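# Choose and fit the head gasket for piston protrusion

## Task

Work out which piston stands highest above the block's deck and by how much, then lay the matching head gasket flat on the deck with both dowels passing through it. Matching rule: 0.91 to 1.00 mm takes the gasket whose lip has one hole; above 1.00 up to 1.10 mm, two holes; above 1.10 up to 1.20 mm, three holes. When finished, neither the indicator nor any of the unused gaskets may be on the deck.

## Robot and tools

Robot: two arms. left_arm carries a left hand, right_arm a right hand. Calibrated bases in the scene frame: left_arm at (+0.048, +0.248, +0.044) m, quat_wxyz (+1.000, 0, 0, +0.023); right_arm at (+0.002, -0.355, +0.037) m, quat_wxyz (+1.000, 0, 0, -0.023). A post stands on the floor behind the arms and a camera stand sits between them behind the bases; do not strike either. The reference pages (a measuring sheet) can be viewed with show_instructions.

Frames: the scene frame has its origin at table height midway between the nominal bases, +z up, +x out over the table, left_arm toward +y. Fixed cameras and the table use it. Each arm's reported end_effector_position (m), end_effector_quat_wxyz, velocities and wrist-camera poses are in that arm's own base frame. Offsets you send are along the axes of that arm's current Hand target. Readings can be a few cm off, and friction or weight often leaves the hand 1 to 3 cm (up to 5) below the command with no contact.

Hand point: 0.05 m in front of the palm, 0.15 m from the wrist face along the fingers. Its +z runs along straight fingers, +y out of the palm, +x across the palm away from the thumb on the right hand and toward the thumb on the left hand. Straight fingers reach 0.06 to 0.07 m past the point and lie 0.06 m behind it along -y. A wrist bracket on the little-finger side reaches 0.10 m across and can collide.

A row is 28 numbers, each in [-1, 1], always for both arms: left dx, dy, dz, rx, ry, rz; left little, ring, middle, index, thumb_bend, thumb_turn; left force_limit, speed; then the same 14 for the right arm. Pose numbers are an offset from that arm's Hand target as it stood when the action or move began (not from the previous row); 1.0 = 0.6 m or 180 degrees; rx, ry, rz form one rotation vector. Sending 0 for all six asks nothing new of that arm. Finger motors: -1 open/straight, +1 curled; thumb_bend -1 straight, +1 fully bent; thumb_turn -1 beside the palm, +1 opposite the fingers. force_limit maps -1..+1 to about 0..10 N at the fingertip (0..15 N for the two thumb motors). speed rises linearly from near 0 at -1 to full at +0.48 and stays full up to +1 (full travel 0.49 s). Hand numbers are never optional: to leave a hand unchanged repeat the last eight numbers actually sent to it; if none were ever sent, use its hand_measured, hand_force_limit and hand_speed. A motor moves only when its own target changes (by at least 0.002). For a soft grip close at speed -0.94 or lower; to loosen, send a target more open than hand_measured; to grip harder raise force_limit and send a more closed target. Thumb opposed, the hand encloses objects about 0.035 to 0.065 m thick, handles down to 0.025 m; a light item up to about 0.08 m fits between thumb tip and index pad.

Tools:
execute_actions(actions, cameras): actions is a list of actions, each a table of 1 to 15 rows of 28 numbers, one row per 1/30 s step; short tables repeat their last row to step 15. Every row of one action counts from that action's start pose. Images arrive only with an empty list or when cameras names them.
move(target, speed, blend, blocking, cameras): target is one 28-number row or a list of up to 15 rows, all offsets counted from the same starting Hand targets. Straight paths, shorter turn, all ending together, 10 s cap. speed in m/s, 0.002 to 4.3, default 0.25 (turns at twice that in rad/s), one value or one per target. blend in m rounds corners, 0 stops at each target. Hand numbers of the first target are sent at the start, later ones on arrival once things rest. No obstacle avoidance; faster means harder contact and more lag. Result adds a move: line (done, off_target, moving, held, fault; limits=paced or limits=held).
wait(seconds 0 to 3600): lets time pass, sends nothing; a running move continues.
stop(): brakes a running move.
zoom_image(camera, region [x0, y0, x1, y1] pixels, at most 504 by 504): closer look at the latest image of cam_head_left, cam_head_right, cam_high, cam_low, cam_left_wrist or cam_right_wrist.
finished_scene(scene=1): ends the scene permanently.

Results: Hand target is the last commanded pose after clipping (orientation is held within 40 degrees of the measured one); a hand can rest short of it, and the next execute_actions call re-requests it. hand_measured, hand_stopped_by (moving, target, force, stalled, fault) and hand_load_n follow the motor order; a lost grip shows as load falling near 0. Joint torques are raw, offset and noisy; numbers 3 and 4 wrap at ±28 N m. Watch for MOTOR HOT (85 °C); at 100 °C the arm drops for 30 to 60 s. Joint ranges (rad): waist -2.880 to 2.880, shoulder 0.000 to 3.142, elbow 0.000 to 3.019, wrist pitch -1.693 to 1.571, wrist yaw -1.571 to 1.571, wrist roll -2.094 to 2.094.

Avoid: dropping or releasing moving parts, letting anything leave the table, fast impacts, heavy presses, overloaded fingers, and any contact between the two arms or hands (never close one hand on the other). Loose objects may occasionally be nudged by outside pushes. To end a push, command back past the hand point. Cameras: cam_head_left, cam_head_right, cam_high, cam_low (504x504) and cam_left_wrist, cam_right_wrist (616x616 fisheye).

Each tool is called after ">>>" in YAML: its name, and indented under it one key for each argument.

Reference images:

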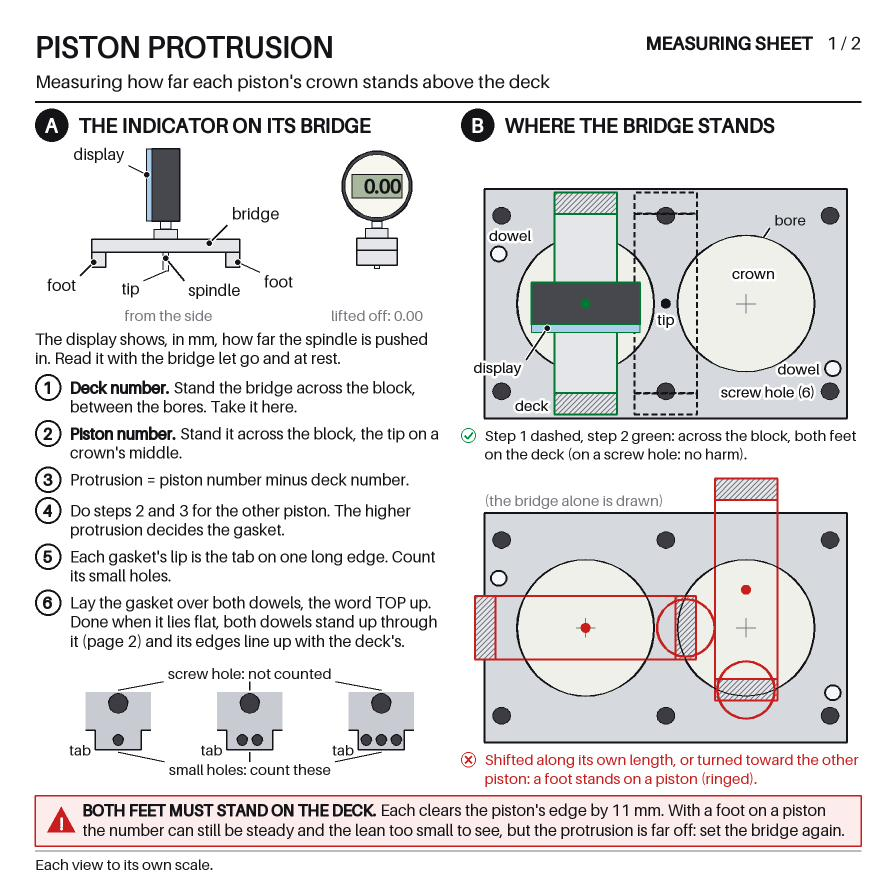

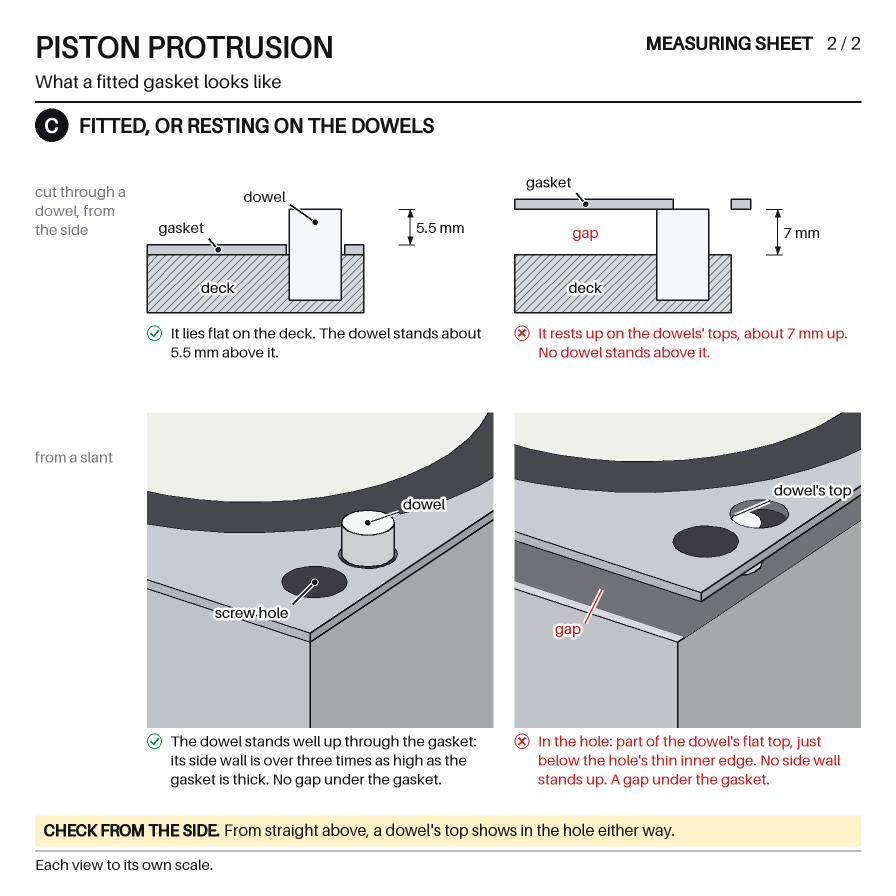

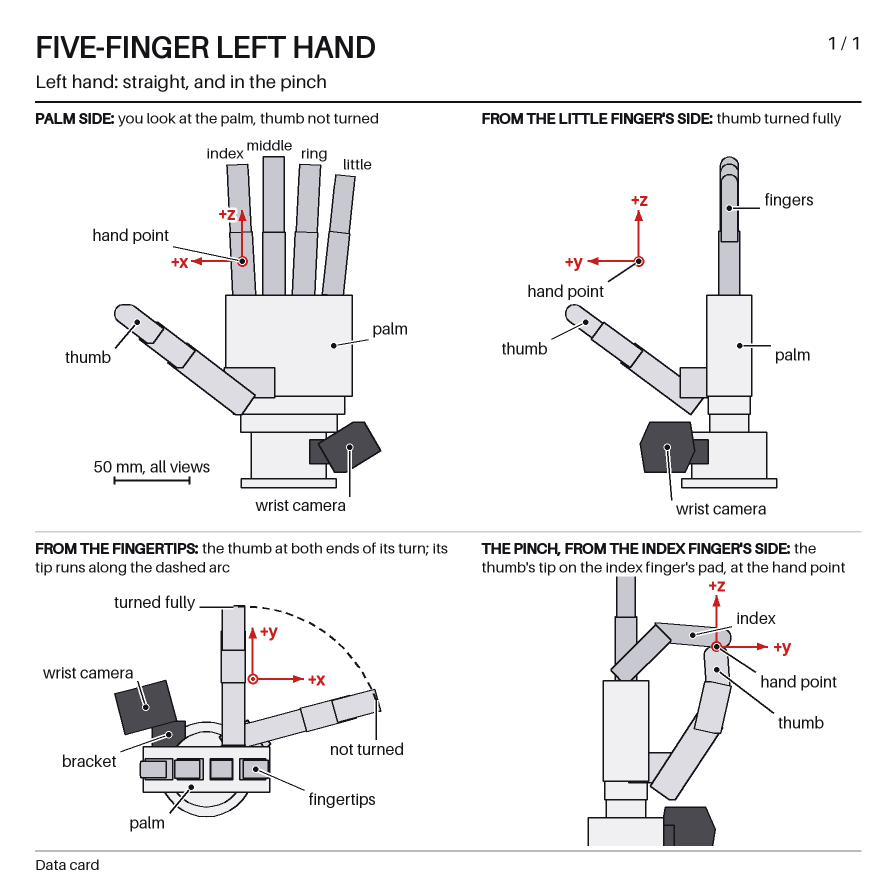

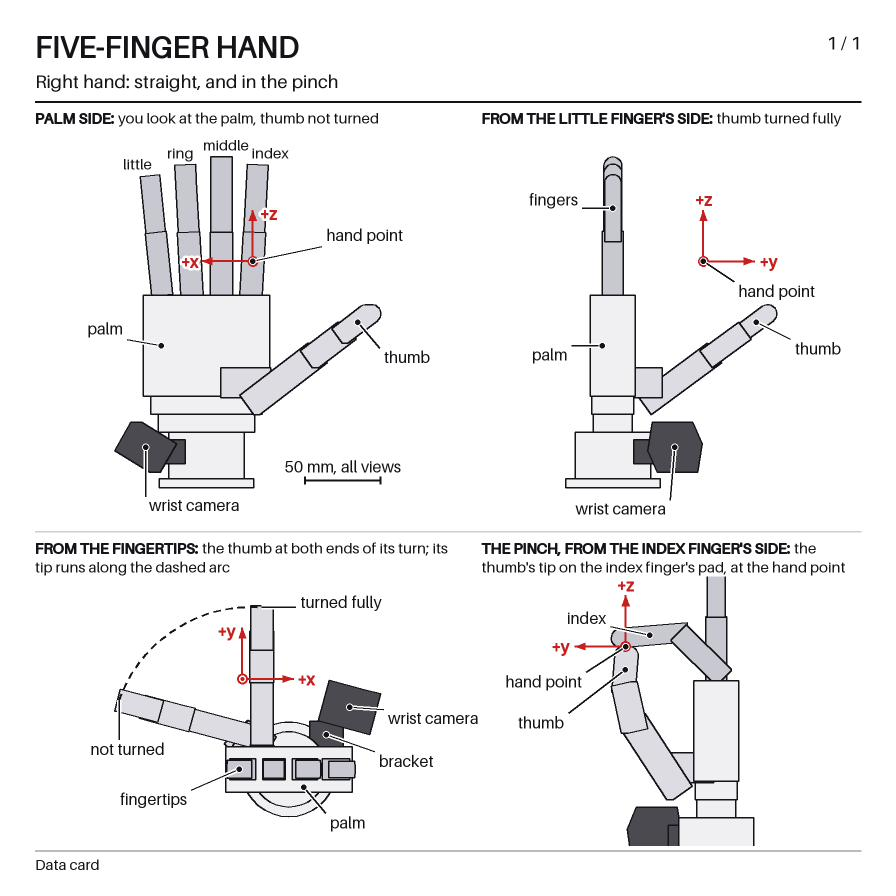

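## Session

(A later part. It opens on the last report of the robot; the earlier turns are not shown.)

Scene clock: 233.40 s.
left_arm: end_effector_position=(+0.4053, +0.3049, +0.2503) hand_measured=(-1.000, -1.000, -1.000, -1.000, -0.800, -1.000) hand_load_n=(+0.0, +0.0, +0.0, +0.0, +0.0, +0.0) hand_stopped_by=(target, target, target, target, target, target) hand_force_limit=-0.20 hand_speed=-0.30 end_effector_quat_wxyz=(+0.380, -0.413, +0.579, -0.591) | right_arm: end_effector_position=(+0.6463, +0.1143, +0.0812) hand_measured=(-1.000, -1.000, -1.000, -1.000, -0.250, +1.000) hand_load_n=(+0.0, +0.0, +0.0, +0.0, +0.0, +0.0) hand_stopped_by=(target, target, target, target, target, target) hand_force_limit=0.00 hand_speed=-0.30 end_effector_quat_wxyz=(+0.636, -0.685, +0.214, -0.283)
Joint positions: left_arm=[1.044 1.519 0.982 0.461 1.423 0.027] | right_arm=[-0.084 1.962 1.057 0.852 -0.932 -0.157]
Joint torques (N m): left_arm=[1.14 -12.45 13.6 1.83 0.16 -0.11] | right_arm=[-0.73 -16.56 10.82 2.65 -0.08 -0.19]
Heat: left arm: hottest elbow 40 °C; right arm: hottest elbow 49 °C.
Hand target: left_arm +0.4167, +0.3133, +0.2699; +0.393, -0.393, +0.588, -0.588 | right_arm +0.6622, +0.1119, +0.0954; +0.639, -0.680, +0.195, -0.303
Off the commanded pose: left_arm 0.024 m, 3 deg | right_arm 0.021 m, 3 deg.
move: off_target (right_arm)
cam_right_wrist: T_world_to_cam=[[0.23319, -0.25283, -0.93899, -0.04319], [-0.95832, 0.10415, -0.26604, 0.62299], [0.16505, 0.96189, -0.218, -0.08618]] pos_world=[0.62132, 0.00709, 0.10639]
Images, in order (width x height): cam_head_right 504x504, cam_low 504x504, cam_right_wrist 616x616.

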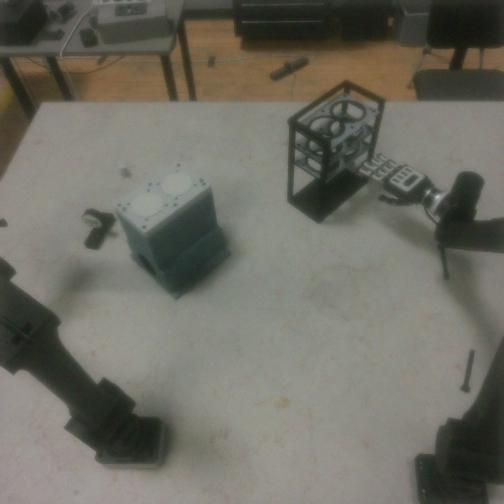

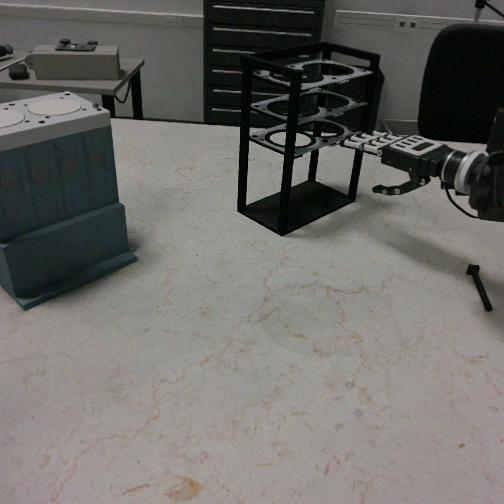

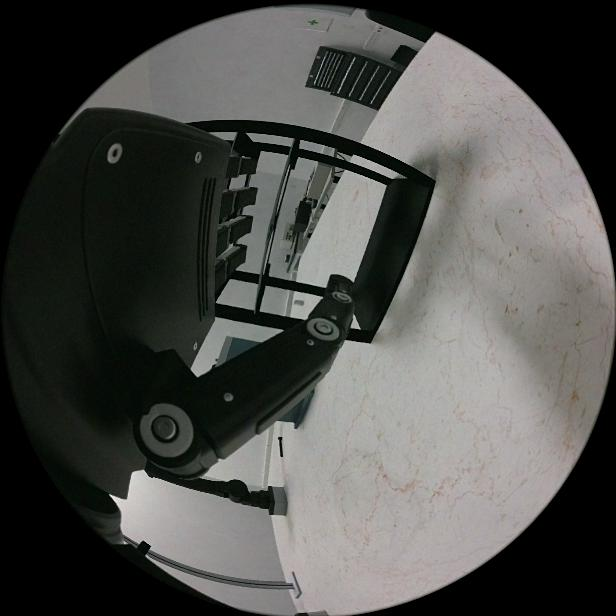

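>>> move:
  target: [0,0,0,0,0,0,-1,-1,-1,-1,-0.8,-1,-0.2,-0.3,-0.0067,0,0.1,0,0,0,-1,-1,-1,-1,-0.25,1,0.0,-0.3]
  speed: 0.1
  cameras: ["cam_right_wrist","cam_low","cam_high"]

>>> zoom_image:
  camera: "cam_low"
  region: [250, 80, 390, 220]

>>> zoom_image:
  camera: "cam_right_wrist"
  region: [190, 90, 350, 350]

Scene clock: 235.83 s.
left_arm: end_effector_position=(+0.4053, +0.3049, +0.2503) hand_measured=(-1.000, -1.000, -1.000, -1.000, -0.800, -1.000) hand_load_n=(+0.0, +0.0, +0.0, +0.0, +0.0, +0.0) hand_stopped_by=(target, target, target, target, target, target) hand_force_limit=-0.20 hand_speed=-0.30 end_effector_quat_wxyz=(+0.380, -0.413, +0.579, -0.591) | right_arm: end_effector_position=(+0.6854, +0.1572, +0.0911) hand_measured=(-1.000, -1.000, -1.000, -1.000, -0.250, +1.000) hand_load_n=(+0.0, +0.0, +0.0, +0.0, +0.5, +0.0) hand_stopped_by=(target, target, target, target, target, target) hand_force_limit=0.00 hand_speed=-0.30 end_effector_quat_wxyz=(+0.638, -0.681, +0.202, -0.298)
Joint positions: left_arm=[1.044 1.519 0.982 0.461 1.423 0.027] | right_arm=[-0.003 2.014 1.169 0.833 -0.849 -0.157]
Joint torques (N m): left_arm=[1.14 -12.45 13.61 1.83 0.16 -0.11] | right_arm=[-0.09 -17.08 11.59 1.65 0.07 -0.16]
Heat: left arm: hottest elbow 40 °C; right arm: hottest elbow 49 °C.
Hand target: left_arm +0.4167, +0.3133, +0.2699; +0.393, -0.393, +0.588, -0.588 | right_arm +0.6989, +0.1595, +0.0947; +0.639, -0.680, +0.195, -0.303
Off the commanded pose: left_arm 0.024 m, 3 deg | right_arm 0.014 m, 1 deg.
move: off_target (right_arm)
cam_right_wrist: T_world_to_cam=[[0.26987, -0.25754, -0.92782, -0.05756], [-0.94669, 0.10508, -0.30453, 0.65406], [0.17593, 0.96054, -0.21545, -0.13914]] pos_world=[0.6592, 0.0501, 0.1158]
Images, in order (width x height): cam_high 504x504, cam_low 504x504, cam_right_wrist 616x616.

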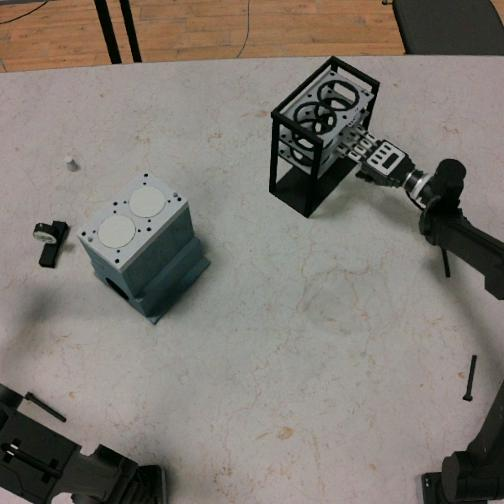

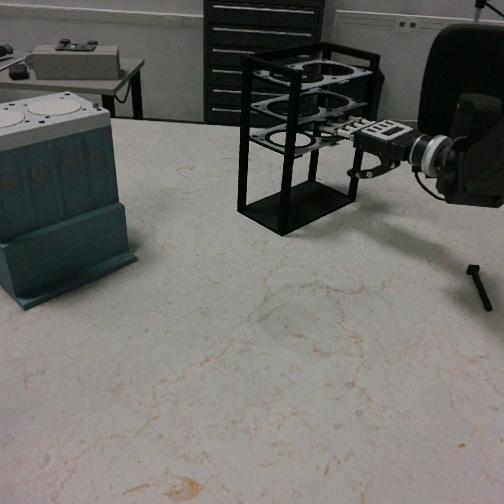

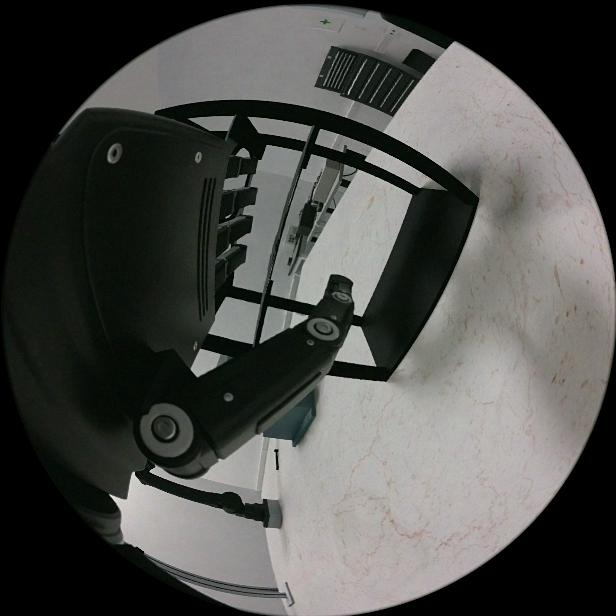

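Scaled by 3.600 from the camera's image (finer frame: 720x720).

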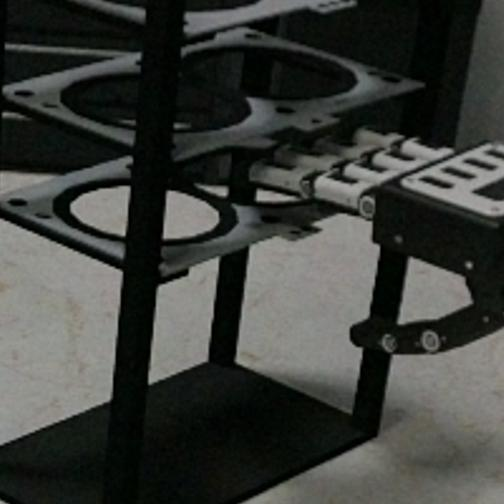

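Scaled by 1.938 from the camera's image (finer frame: 880x880).

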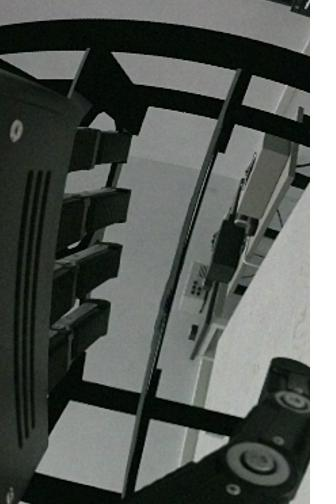

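>>> move:
  target: [0,0,0,0,0,0,-1,-1,-1,-1,-0.8,-1,-0.2,-0.3,-0.0067,0.025,0.01,0,0,0.011,-1,-1,-1,-1,-0.25,1,0.0,-0.3]
  speed: 0.05
  cameras: ["cam_low"]

>>> zoom_image:
  camera: "cam_low"
  region: [250, 80, 390, 220]

Scene clock: 237.73 s.
left_arm: end_effector_position=(+0.4053, +0.3049, +0.2503) hand_measured=(-1.000, -1.000, -1.000, -1.000, -0.800, -1.000) hand_load_n=(+0.0, +0.0, +0.0, +0.0, +0.0, +0.0) hand_stopped_by=(target, target, target, target, target, target) hand_force_limit=-0.20 hand_speed=-0.30 end_effector_quat_wxyz=(+0.380, -0.413, +0.579, -0.591) | right_arm: end_effector_position=(+0.6887, +0.1580, +0.0697) hand_measured=(-1.000, -1.000, -1.000, -1.000, -0.250, +1.000) hand_load_n=(+0.0, +0.0, +0.0, +0.0, +0.0, +0.0) hand_stopped_by=(target, target, target, target, target, target) hand_force_limit=0.00 hand_speed=-0.30 end_effector_quat_wxyz=(+0.637, -0.682, +0.219, -0.284)
Joint positions: left_arm=[1.044 1.519 0.982 0.461 1.423 0.027] | right_arm=[-0.002 2.057 1.184 0.833 -0.843 -0.139]
Joint torques (N m): left_arm=[1.14 -12.4 13.61 1.83 0.16 -0.11] | right_arm=[0.21 -17.49 11.15 2.58 0.09 -0.04]
Heat: left arm: hottest elbow 40 °C; right arm: hottest elbow 48 °C.
Hand target: left_arm +0.4167, +0.3133, +0.2699; +0.393, -0.393, +0.588, -0.588 | right_arm +0.7017, +0.1653, +0.0793; +0.644, -0.676, +0.207, -0.292
Off the commanded pose: left_arm 0.024 m, 3 deg | right_arm 0.018 m, 2 deg.
move: off_target (right_arm)

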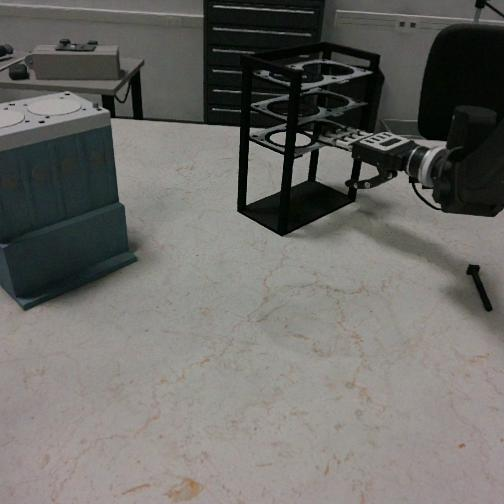

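Scaled by 3.600 from the camera's image (finer frame: 720x720).

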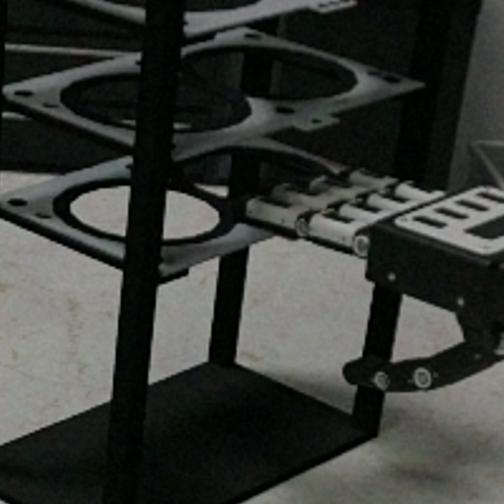

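>>> move:
  target: [0,0,0,0,0,0,-1,-1,-1,-1,-0.8,-1,-0.2,-0.3,0,-0.008,0.06,0,0,0,-1,-1,-1,-1,-0.25,1,0.0,-0.3]
  speed: 0.08
  cameras: ["cam_low","cam_right_wrist"]

>>> zoom_image:
  camera: "cam_low"
  region: [250, 80, 390, 220]

>>> zoom_image:
  camera: "cam_right_wrist"
  region: [190, 90, 350, 250]

Scene clock: 239.13 s.
left_arm: end_effector_position=(+0.4053, +0.3049, +0.2503) hand_measured=(-1.000, -1.000, -1.000, -1.000, -0.800, -1.000) hand_load_n=(+0.0, +0.0, +0.0, +0.0, +0.0, +0.0) hand_stopped_by=(target, target, target, target, target, target) hand_force_limit=-0.20 hand_speed=-0.30 end_effector_quat_wxyz=(+0.380, -0.413, +0.579, -0.591) | right_arm: end_effector_position=(+0.7135, +0.1881, +0.0820) hand_measured=(-1.000, -1.000, -1.000, -1.000, -0.250, +1.000) hand_load_n=(+0.0, +0.0, +0.0, +0.0, +0.0, +0.0) hand_stopped_by=(target, target, target, target, target, target) hand_force_limit=0.00 hand_speed=-0.30 end_effector_quat_wxyz=(+0.641, -0.678, +0.208, -0.293)
Joint positions: left_arm=[1.044 1.519 0.982 0.461 1.423 0.027] | right_arm=[0.047 2.086 1.267 0.809 -0.798 -0.138]
Joint torques (N m): left_arm=[1.08 -12.45 13.6 1.84 0.16 -0.11] | right_arm=[-0.21 -18.08 11.75 1.74 0.1 -0.02]
Heat: left arm: hottest elbow 40 °C; right arm: hottest elbow 48 °C.
Hand target: left_arm +0.4167, +0.3133, +0.2699; +0.393, -0.393, +0.588, -0.588 | right_arm +0.7251, +0.1926, +0.0841; +0.644, -0.676, +0.207, -0.292
Off the commanded pose: left_arm 0.024 m, 3 deg | right_arm 0.013 m, 0 deg.
move: off_target (right_arm)
cam_right_wrist: T_world_to_cam=[[0.25882, -0.24648, -0.93395, -0.05936], [-0.95006, 0.10957, -0.2922, 0.6752], [0.17436, 0.96293, -0.20581, -0.17592]] pos_world=[0.68751, 0.08079, 0.10565]

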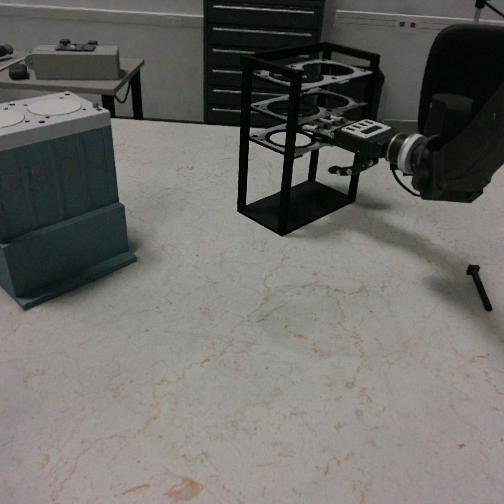

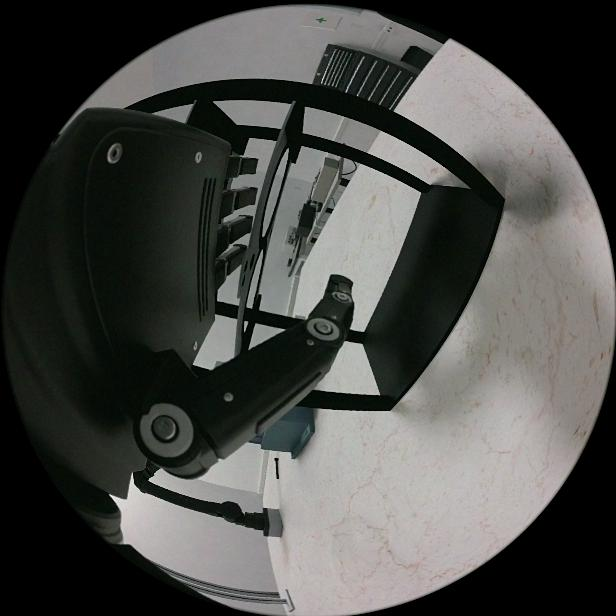

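Scaled by 3.600 from the camera's image (finer frame: 720x720).

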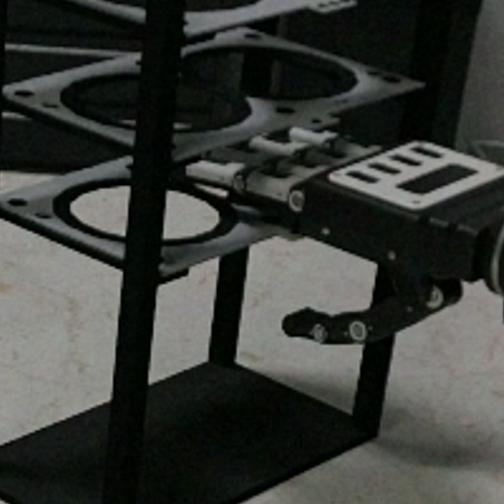

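Scaled by 3.150 from the camera's image (finer frame: 880x880).

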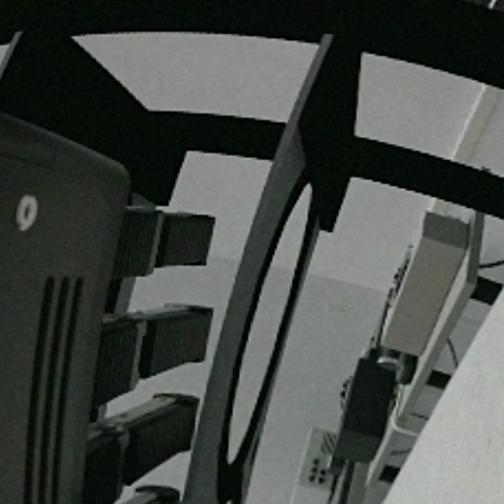

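>>> zoom_image:
  camera: "cam_right_wrist"
  region: [200, 220, 330, 350]

>>> zoom_image:
  camera: "cam_right_wrist"
  region: [210, 300, 290, 380]

Scaled by 3.877 from the camera's image (finer frame: 880x880).

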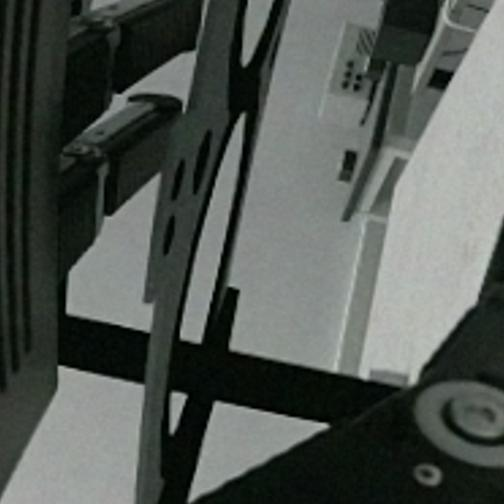

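Scaled by 6.300 from the camera's image (finer frame: 880x880).

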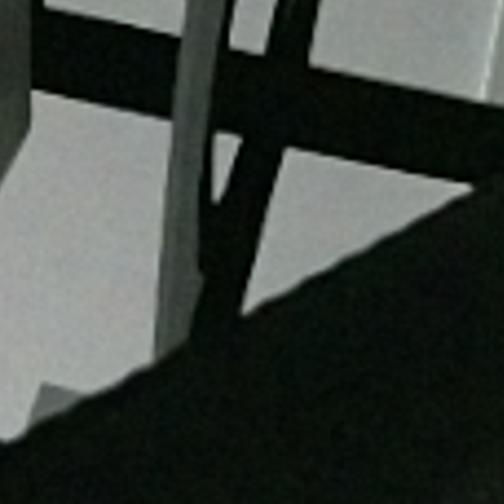

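>>> move:
  target: [0,0,0,0,0,0,-1,-1,-1,-1,-0.8,-1,-0.2,-0.3,-0.008,0.017,0.02,0,0,0,-1,-1,-1,-1,-0.25,1,0.0,-0.3]
  speed: 0.05

Scene clock: 241.33 s.
left_arm: end_effector_position=(+0.4053, +0.3049, +0.2503) hand_measured=(-1.000, -1.000, -1.000, -1.000, -0.800, -1.000) hand_load_n=(+0.0, -0.5, +0.0, -0.5, +0.0, +0.0) hand_stopped_by=(target, target, target, target, target, target) hand_force_limit=-0.20 hand_speed=-0.30 end_effector_quat_wxyz=(+0.380, -0.413, +0.579, -0.591) | right_arm: end_effector_position=(+0.7191, +0.1950, +0.0682) hand_measured=(-1.000, -1.000, -1.000, -1.000, -0.250, +1.000) hand_load_n=(+0.0, +0.0, +0.0, +0.0, +0.5, +0.0) hand_stopped_by=(target, target, target, target, target, target) hand_force_limit=0.00 hand_speed=-0.30 end_effector_quat_wxyz=(+0.639, -0.680, +0.214, -0.291)
Joint positions: left_arm=[1.044 1.519 0.982 0.461 1.423 0.027] | right_arm=[0.06 2.118 1.287 0.809 -0.779 -0.138]
Joint torques (N m): left_arm=[1.08 -12.4 13.6 1.84 0.16 -0.11] | right_arm=[0.15 -18.37 11.62 2.11 0.06 -0.04]
Heat: left arm: hottest elbow 40 °C; right arm: hottest elbow 48 °C.
Hand target: left_arm +0.4167, +0.3133, +0.2699; +0.393, -0.393, +0.588, -0.588 | right_arm +0.7303, +0.2039, +0.0732; +0.644, -0.676, +0.207, -0.292
Off the commanded pose: left_arm 0.024 m, 3 deg | right_arm 0.015 m, 1 deg.
move: off_target (right_arm)

>>> move:
  target: [0,0,0,0,0,0,-1,-1,-1,-1,-0.8,-1,-0.2,-0.3,0,-0.01,0.045,0,0,0,-1,-1,-1,-1,-0.25,1,0.0,-0.3]
  speed: 0.06
  cameras: ["cam_low","cam_right_wrist","cam_head_right"]

>>> zoom_image:
  camera: "cam_low"
  region: [250, 80, 390, 220]

>>> zoom_image:
  camera: "cam_right_wrist"
  region: [190, 210, 310, 330]

>>> zoom_image:
  camera: "cam_right_wrist"
  region: [170, 60, 330, 220]

Scene clock: 242.87 s.
left_arm: end_effector_position=(+0.4053, +0.3049, +0.2503) hand_measured=(-1.000, -1.000, -1.000, -1.000, -0.800, -1.000) hand_load_n=(-0.5, +0.0, +0.0, +0.0, +0.0, +0.0) hand_stopped_by=(target, target, target, target, target, target) hand_force_limit=-0.20 hand_speed=-0.30 end_effector_quat_wxyz=(+0.380, -0.413, +0.579, -0.591) | right_arm: end_effector_position=(+0.7366, +0.2185, +0.0776) hand_measured=(-1.000, -1.000, -1.000, -1.000, -0.250, +1.000) hand_load_n=(+0.0, +0.0, +0.0, -0.5, +0.5, +0.0) hand_stopped_by=(target, target, target, target, target, target) hand_force_limit=0.00 hand_speed=-0.30 end_effector_quat_wxyz=(+0.641, -0.678, +0.208, -0.293)
Joint positions: left_arm=[1.044 1.519 0.982 0.461 1.423 0.027] | right_arm=[0.094 2.139 1.355 0.774 -0.75 -0.137]
Joint torques (N m): left_arm=[1.08 -12.4 13.61 1.81 0.16 -0.11] | right_arm=[0.03 -18.78 12.12 1.77 0.09 -0.04]
Heat: left arm: hottest elbow 40 °C; right arm: hottest elbow 48 °C.
Hand target: left_arm +0.4167, +0.3133, +0.2699; +0.393, -0.393, +0.588, -0.588 | right_arm +0.7476, +0.2247, +0.0792; +0.644, -0.676, +0.207, -0.292
Off the commanded pose: left_arm 0.024 m, 3 deg | right_arm 0.013 m, 0 deg.
move: off_target (right_arm)
cam_right_wrist: T_world_to_cam=[[0.25798, -0.24678, -0.9341, -0.06126], [-0.95005, 0.11099, -0.2917, 0.69213], [0.17567, 0.96269, -0.20582, -0.211]] pos_world=[0.71042, 0.11119, 0.10125]
Images, in order (width x height): cam_head_right 504x504, cam_low 504x504, cam_right_wrist 616x616.

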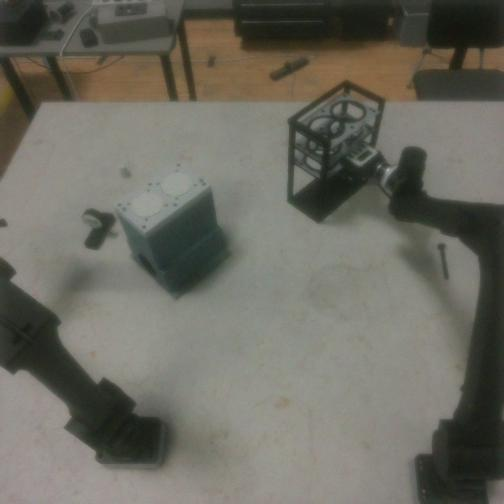

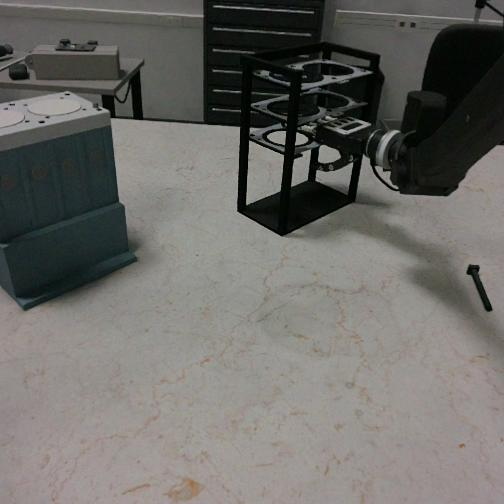

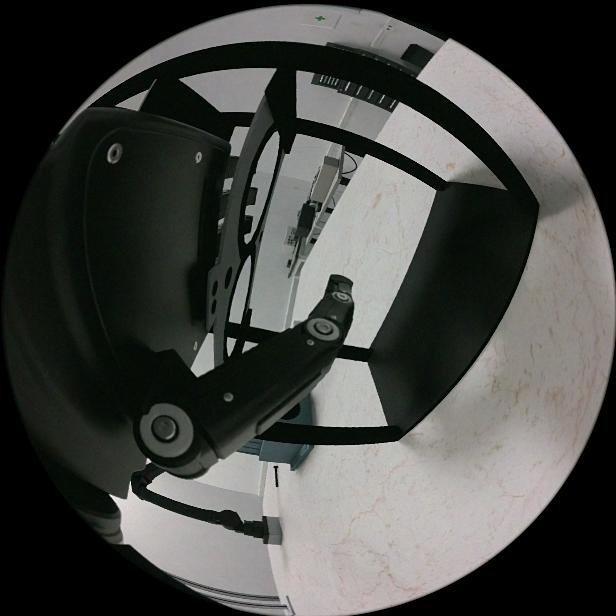

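Scaled by 3.600 from the camera's image (finer frame: 720x720).

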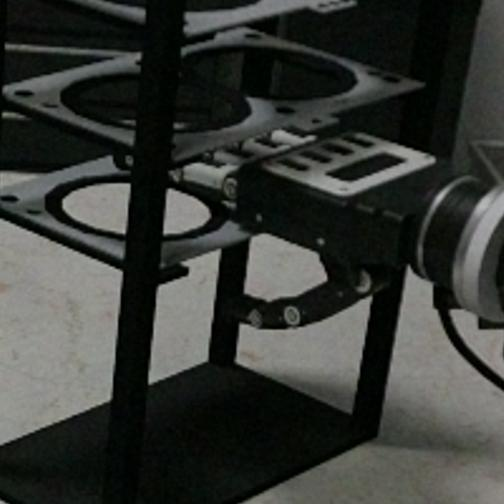

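Scaled by 4.200 from the camera's image (finer frame: 880x880).

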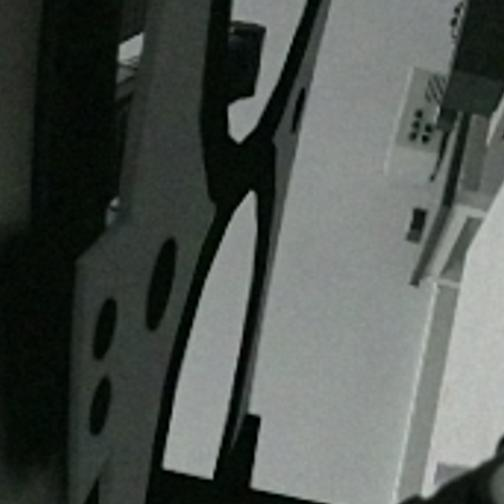

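Scaled by 3.150 from the camera's image (finer frame: 880x880).

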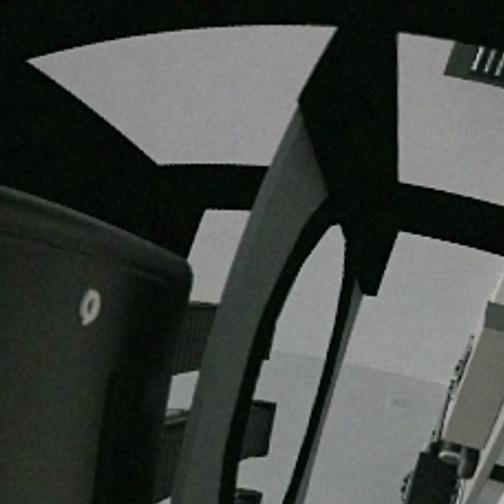

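>>> wait:
  seconds: 0.1
  cameras: ["cam_high","cam_low"]

>>> zoom_image:
  camera: "cam_low"
  region: [235, 110, 305, 180]

>>> zoom_image:
  camera: "cam_high"
  region: [260, 50, 390, 180]

Scene clock: 245.80 s.
left_arm: end_effector_position=(+0.4053, +0.3049, +0.2503) hand_measured=(-1.000, -1.000, -1.000, -1.000, -0.800, -1.000) hand_load_n=(+0.0, +0.0, +0.0, +0.0, +0.0, -0.5) hand_stopped_by=(target, target, target, target, target, target) hand_force_limit=-0.20 hand_speed=-0.30 end_effector_quat_wxyz=(+0.380, -0.413, +0.579, -0.591) | right_arm: end_effector_position=(+0.7366, +0.2185, +0.0776) hand_measured=(-1.000, -1.000, -1.000, -1.000, -0.250, +1.000) hand_load_n=(+0.0, +0.0, +0.0, +0.0, +0.0, +0.0) hand_stopped_by=(target, target, target, target, target, target) hand_force_limit=0.00 hand_speed=-0.30 end_effector_quat_wxyz=(+0.641, -0.678, +0.208, -0.293)
Joint positions: left_arm=[1.044 1.519 0.982 0.461 1.423 0.027] | right_arm=[0.094 2.139 1.355 0.774 -0.75 -0.137]
Joint torques (N m): left_arm=[1.14 -12.4 13.61 1.83 0.16 -0.11] | right_arm=[-0.26 -18.73 12.14 1.74 0.1 -0.04]
Heat: left arm: hottest elbow 40 °C; right arm: hottest elbow 48 °C.
Hand target: left_arm +0.4167, +0.3133, +0.2699; +0.393, -0.393, +0.588, -0.588 | right_arm +0.7476, +0.2247, +0.0792; +0.644, -0.676, +0.207, -0.292
Off the commanded pose: left_arm 0.024 m, 3 deg | right_arm 0.013 m, 0 deg.
wait: 0.10 s; at rest from the start

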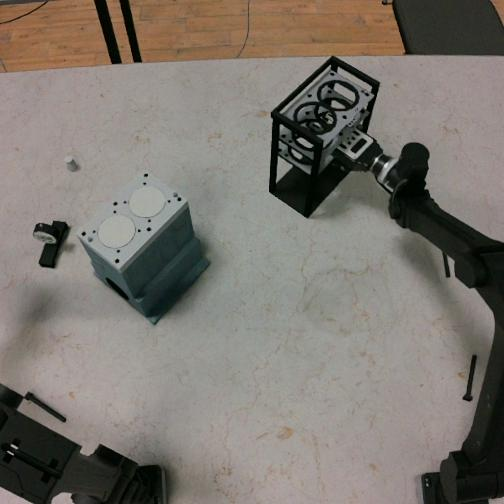

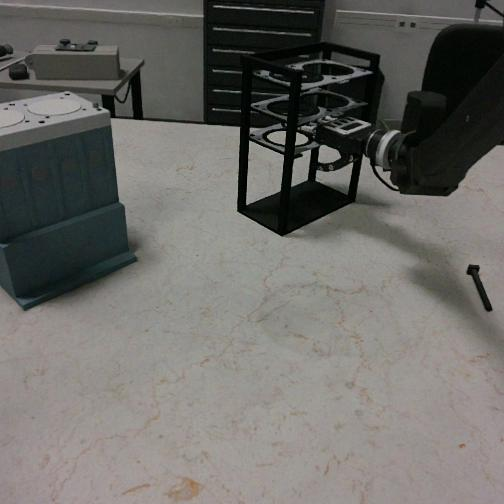

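Scaled by 7.200 from the camera's image (finer frame: 720x720).

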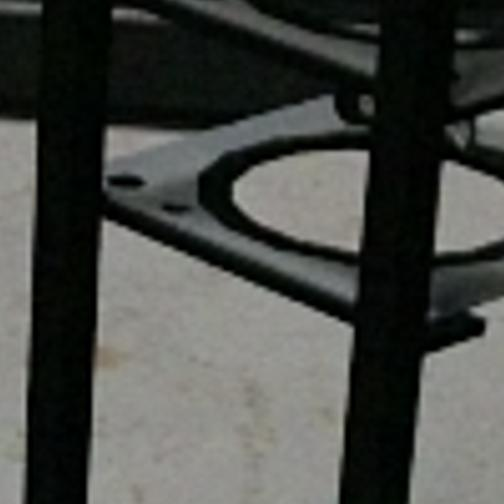

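Scaled by 3.877 from the camera's image (finer frame: 720x720).

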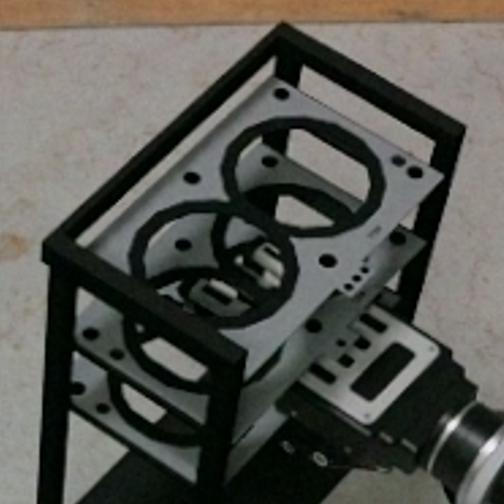

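>>> move:
  target: [0,0,0,0,0,0,-1,-1,-1,-1,-0.8,-1,-0.2,-0.3,0.002,0.003,0.011,0,0,0,-1,-1,-1,-1,-0.25,1,0.0,-0.3]
  speed: 0.04
  cameras: ["cam_right_wrist"]

>>> zoom_image:
  camera: "cam_right_wrist"
  region: [190, 210, 310, 330]

>>> zoom_image:
  camera: "cam_right_wrist"
  region: [170, 60, 330, 220]

Scene clock: 247.00 s.
left_arm: end_effector_position=(+0.4053, +0.3049, +0.2503) hand_measured=(-1.000, -1.000, -1.000, -1.000, -0.800, -1.000) hand_load_n=(+0.0, +0.0, +0.0, +0.0, +0.0, +0.0) hand_stopped_by=(target, target, target, target, target, target) hand_force_limit=-0.20 hand_speed=-0.30 end_effector_quat_wxyz=(+0.380, -0.413, +0.579, -0.591) | right_arm: end_effector_position=(+0.7428, +0.2198, +0.0758) hand_measured=(-1.000, -1.000, -1.000, -1.000, -0.250, +1.000) hand_load_n=(+0.0, +0.0, +0.0, +0.0, +0.0, +0.0) hand_stopped_by=(target, target, target, target, target, target) hand_force_limit=0.00 hand_speed=-0.30 end_effector_quat_wxyz=(+0.640, -0.678, +0.210, -0.294)
Joint positions: left_arm=[1.044 1.519 0.982 0.461 1.423 0.027] | right_arm=[0.096 2.153 1.376 0.767 -0.744 -0.137]
Joint torques (N m): left_arm=[1.14 -12.4 13.61 1.83 0.16 -0.11] | right_arm=[0.09 -19.19 12.21 1.78 0.08 -0.05]
Heat: left arm: hottest elbow 40 °C; right arm: hottest elbow 48 °C.
Hand target: left_arm +0.4167, +0.3133, +0.2699; +0.393, -0.393, +0.588, -0.588 | right_arm +0.7530, +0.2288, +0.0776; +0.644, -0.676, +0.207, -0.292
Off the commanded pose: left_arm 0.024 m, 3 deg | right_arm 0.014 m, 1 deg.
move: off_target (right_arm)
cam_right_wrist: T_world_to_cam=[[0.25669, -0.2479, -0.93416, -0.06304], [-0.94972, 0.11459, -0.29137, 0.6963], [0.17927, 0.96199, -0.20602, -0.21621]] pos_world=[0.71624, 0.11258, 0.09945]

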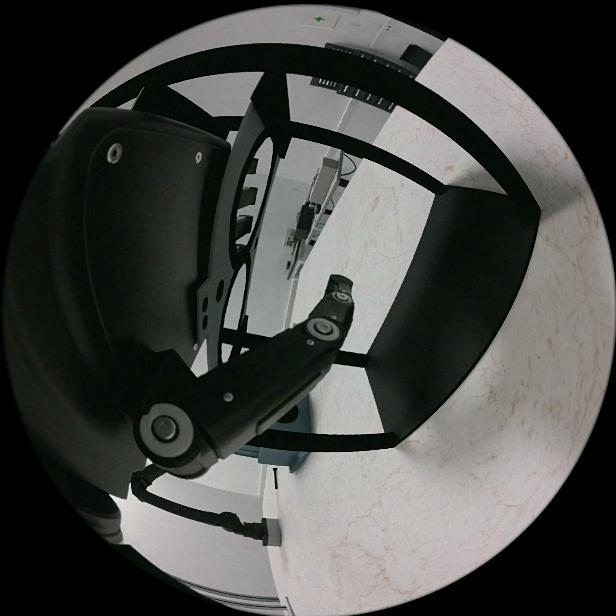

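Scaled by 4.200 from the camera's image (finer frame: 880x880).

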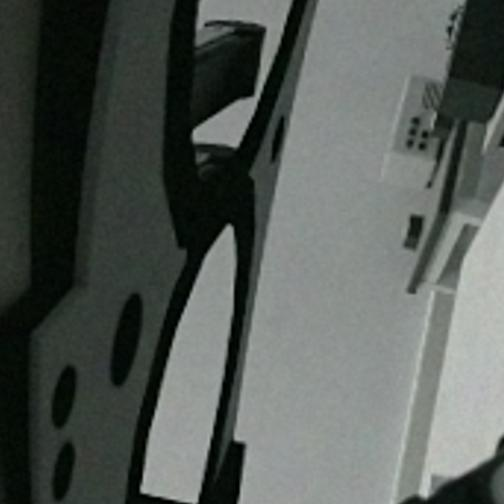

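Scaled by 3.150 from the camera's image (finer frame: 880x880).

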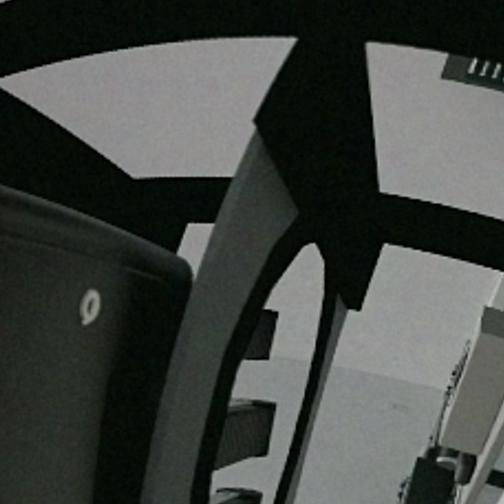

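>>> move:
  target: [0,0,0,0,0,0,-1,-1,-1,-1,-0.8,-1,-0.2,-0.3,-0.02,-0.006,0.01,0,0,0,-1,-1,-1,-1,-0.25,1,0.0,-0.3]
  speed: 0.04
  cameras: ["cam_right_wrist"]

>>> zoom_image:
  camera: "cam_right_wrist"
  region: [190, 210, 310, 330]

>>> zoom_image:
  camera: "cam_right_wrist"
  region: [170, 60, 330, 220]

Scene clock: 248.80 s.
left_arm: end_effector_position=(+0.4053, +0.3049, +0.2503) hand_measured=(-1.000, -1.000, -1.000, -1.000, -0.800, -1.000) hand_load_n=(+0.0, +0.0, +0.0, +0.0, +0.0, -0.5) hand_stopped_by=(target, target, target, target, target, target) hand_force_limit=-0.20 hand_speed=-0.30 end_effector_quat_wxyz=(+0.380, -0.413, +0.579, -0.591) | right_arm: end_effector_position=(+0.7406, +0.2351, +0.0757) hand_measured=(-1.000, -1.000, -1.000, -1.000, -0.250, +1.000) hand_load_n=(+0.0, +0.0, +0.0, +0.0, +0.0, +0.0) hand_stopped_by=(target, target, target, target, target, target) hand_force_limit=0.00 hand_speed=-0.30 end_effector_quat_wxyz=(+0.641, -0.678, +0.208, -0.293)
Joint positions: left_arm=[1.044 1.519 0.982 0.461 1.423 0.027] | right_arm=[0.12 2.153 1.376 0.767 -0.724 -0.137]
Joint torques (N m): left_arm=[1.14 -12.45 13.6 1.84 0.16 -0.11] | right_arm=[-0.26 -19.49 11.11 1.77 0.09 -0.03]
Heat: left arm: hottest elbow 40 °C; right arm: hottest elbow 47 °C.
Hand target: left_arm +0.4167, +0.3133, +0.2699; +0.393, -0.393, +0.588, -0.588 | right_arm +0.7477, +0.2414, +0.0797; +0.644, -0.676, +0.207, -0.292
Off the commanded pose: left_arm 0.024 m, 3 deg | right_arm 0.010 m, 1 deg.
move: done
cam_right_wrist: T_world_to_cam=[[0.25762, -0.24713, -0.93411, -0.05957], [-0.95014, 0.11097, -0.2914, 0.6936], [0.17567, 0.96261, -0.20622, -0.228]] pos_world=[0.71442, 0.12779, 0.09944]

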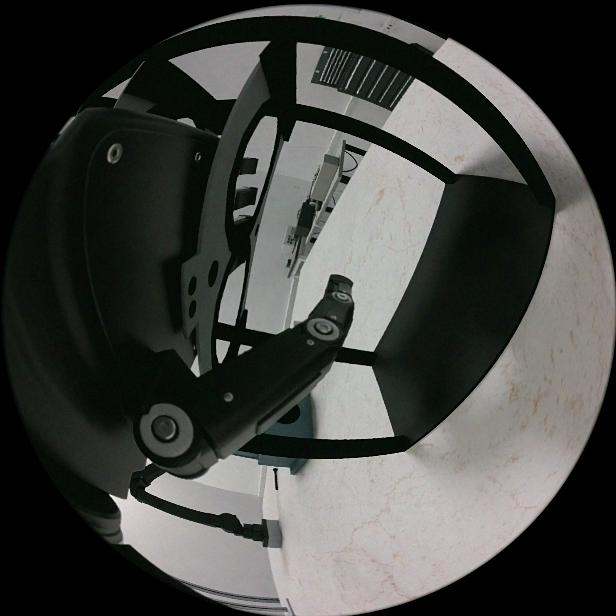

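Scaled by 4.200 from the camera's image (finer frame: 880x880).

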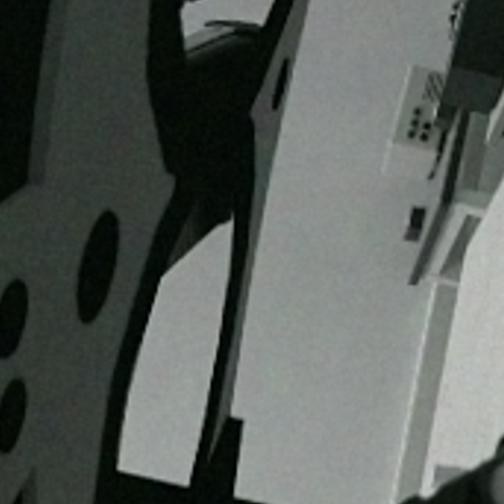

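Scaled by 3.150 from the camera's image (finer frame: 880x880).

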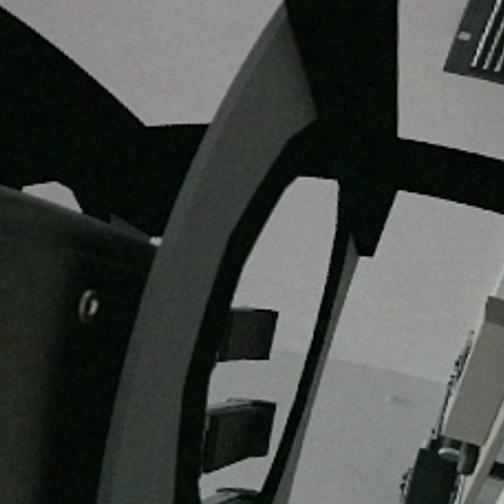

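>>> zoom_image:
  camera: "cam_right_wrist"
  region: [200, 20, 340, 160]

Scaled by 3.600 from the camera's image (finer frame: 880x880).

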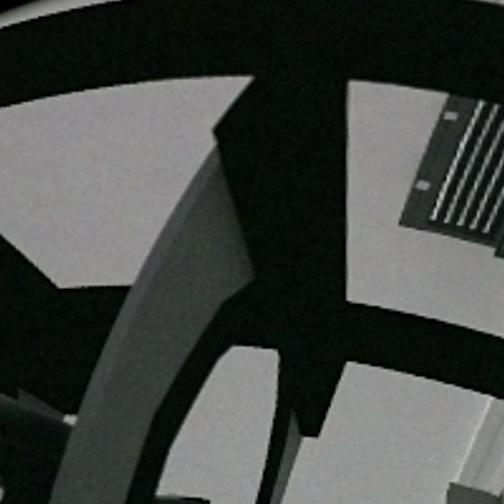

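>>> move:
  target: [0,0,0,0,0,0,-1,-1,-1,-1,-0.8,-1,-0.2,-0.3,0,-0.004,-0.033,0,0,0,-1,-1,-1,-1,-0.25,1,0.0,-0.3]
  speed: 0.04

Scene clock: 250.93 s.
left_arm: end_effector_position=(+0.4053, +0.3049, +0.2503) hand_measured=(-1.000, -1.000, -1.000, -1.000, -0.800, -1.000) hand_load_n=(+0.0, +0.0, +0.0, +0.0, +0.0, -0.5) hand_stopped_by=(target, target, target, target, target, target) hand_force_limit=-0.20 hand_speed=-0.30 end_effector_quat_wxyz=(+0.380, -0.413, +0.579, -0.591) | right_arm: end_effector_position=(+0.7338, +0.2352, +0.0739) hand_measured=(-1.000, -1.000, -1.000, -1.000, -0.250, +1.000) hand_load_n=(+0.0, +0.0, +0.0, +0.0, +0.0, +0.0) hand_stopped_by=(target, target, target, target, target, target) hand_force_limit=0.00 hand_speed=-0.30 end_effector_quat_wxyz=(+0.642, -0.681, +0.207, -0.285)
Joint positions: left_arm=[1.044 1.519 0.982 0.461 1.423 0.027] | right_arm=[0.118 2.146 1.362 0.767 -0.741 -0.134]
Joint torques (N m): left_arm=[1.14 -12.4 13.6 1.83 0.16 -0.11] | right_arm=[-1.32 -21.77 7.69 2.45 -0.09 -0.08]
Heat: left arm: hottest elbow 40 °C; right arm: hottest elbow 47 °C.
Hand target: left_arm +0.4167, +0.3133, +0.2699; +0.393, -0.393, +0.588, -0.588 | right_arm +0.7344, +0.2266, +0.0819; +0.644, -0.676, +0.207, -0.292
Off the commanded pose: left_arm 0.024 m, 3 deg | right_arm 0.012 m, 1 deg.
move: off_target (right_arm)


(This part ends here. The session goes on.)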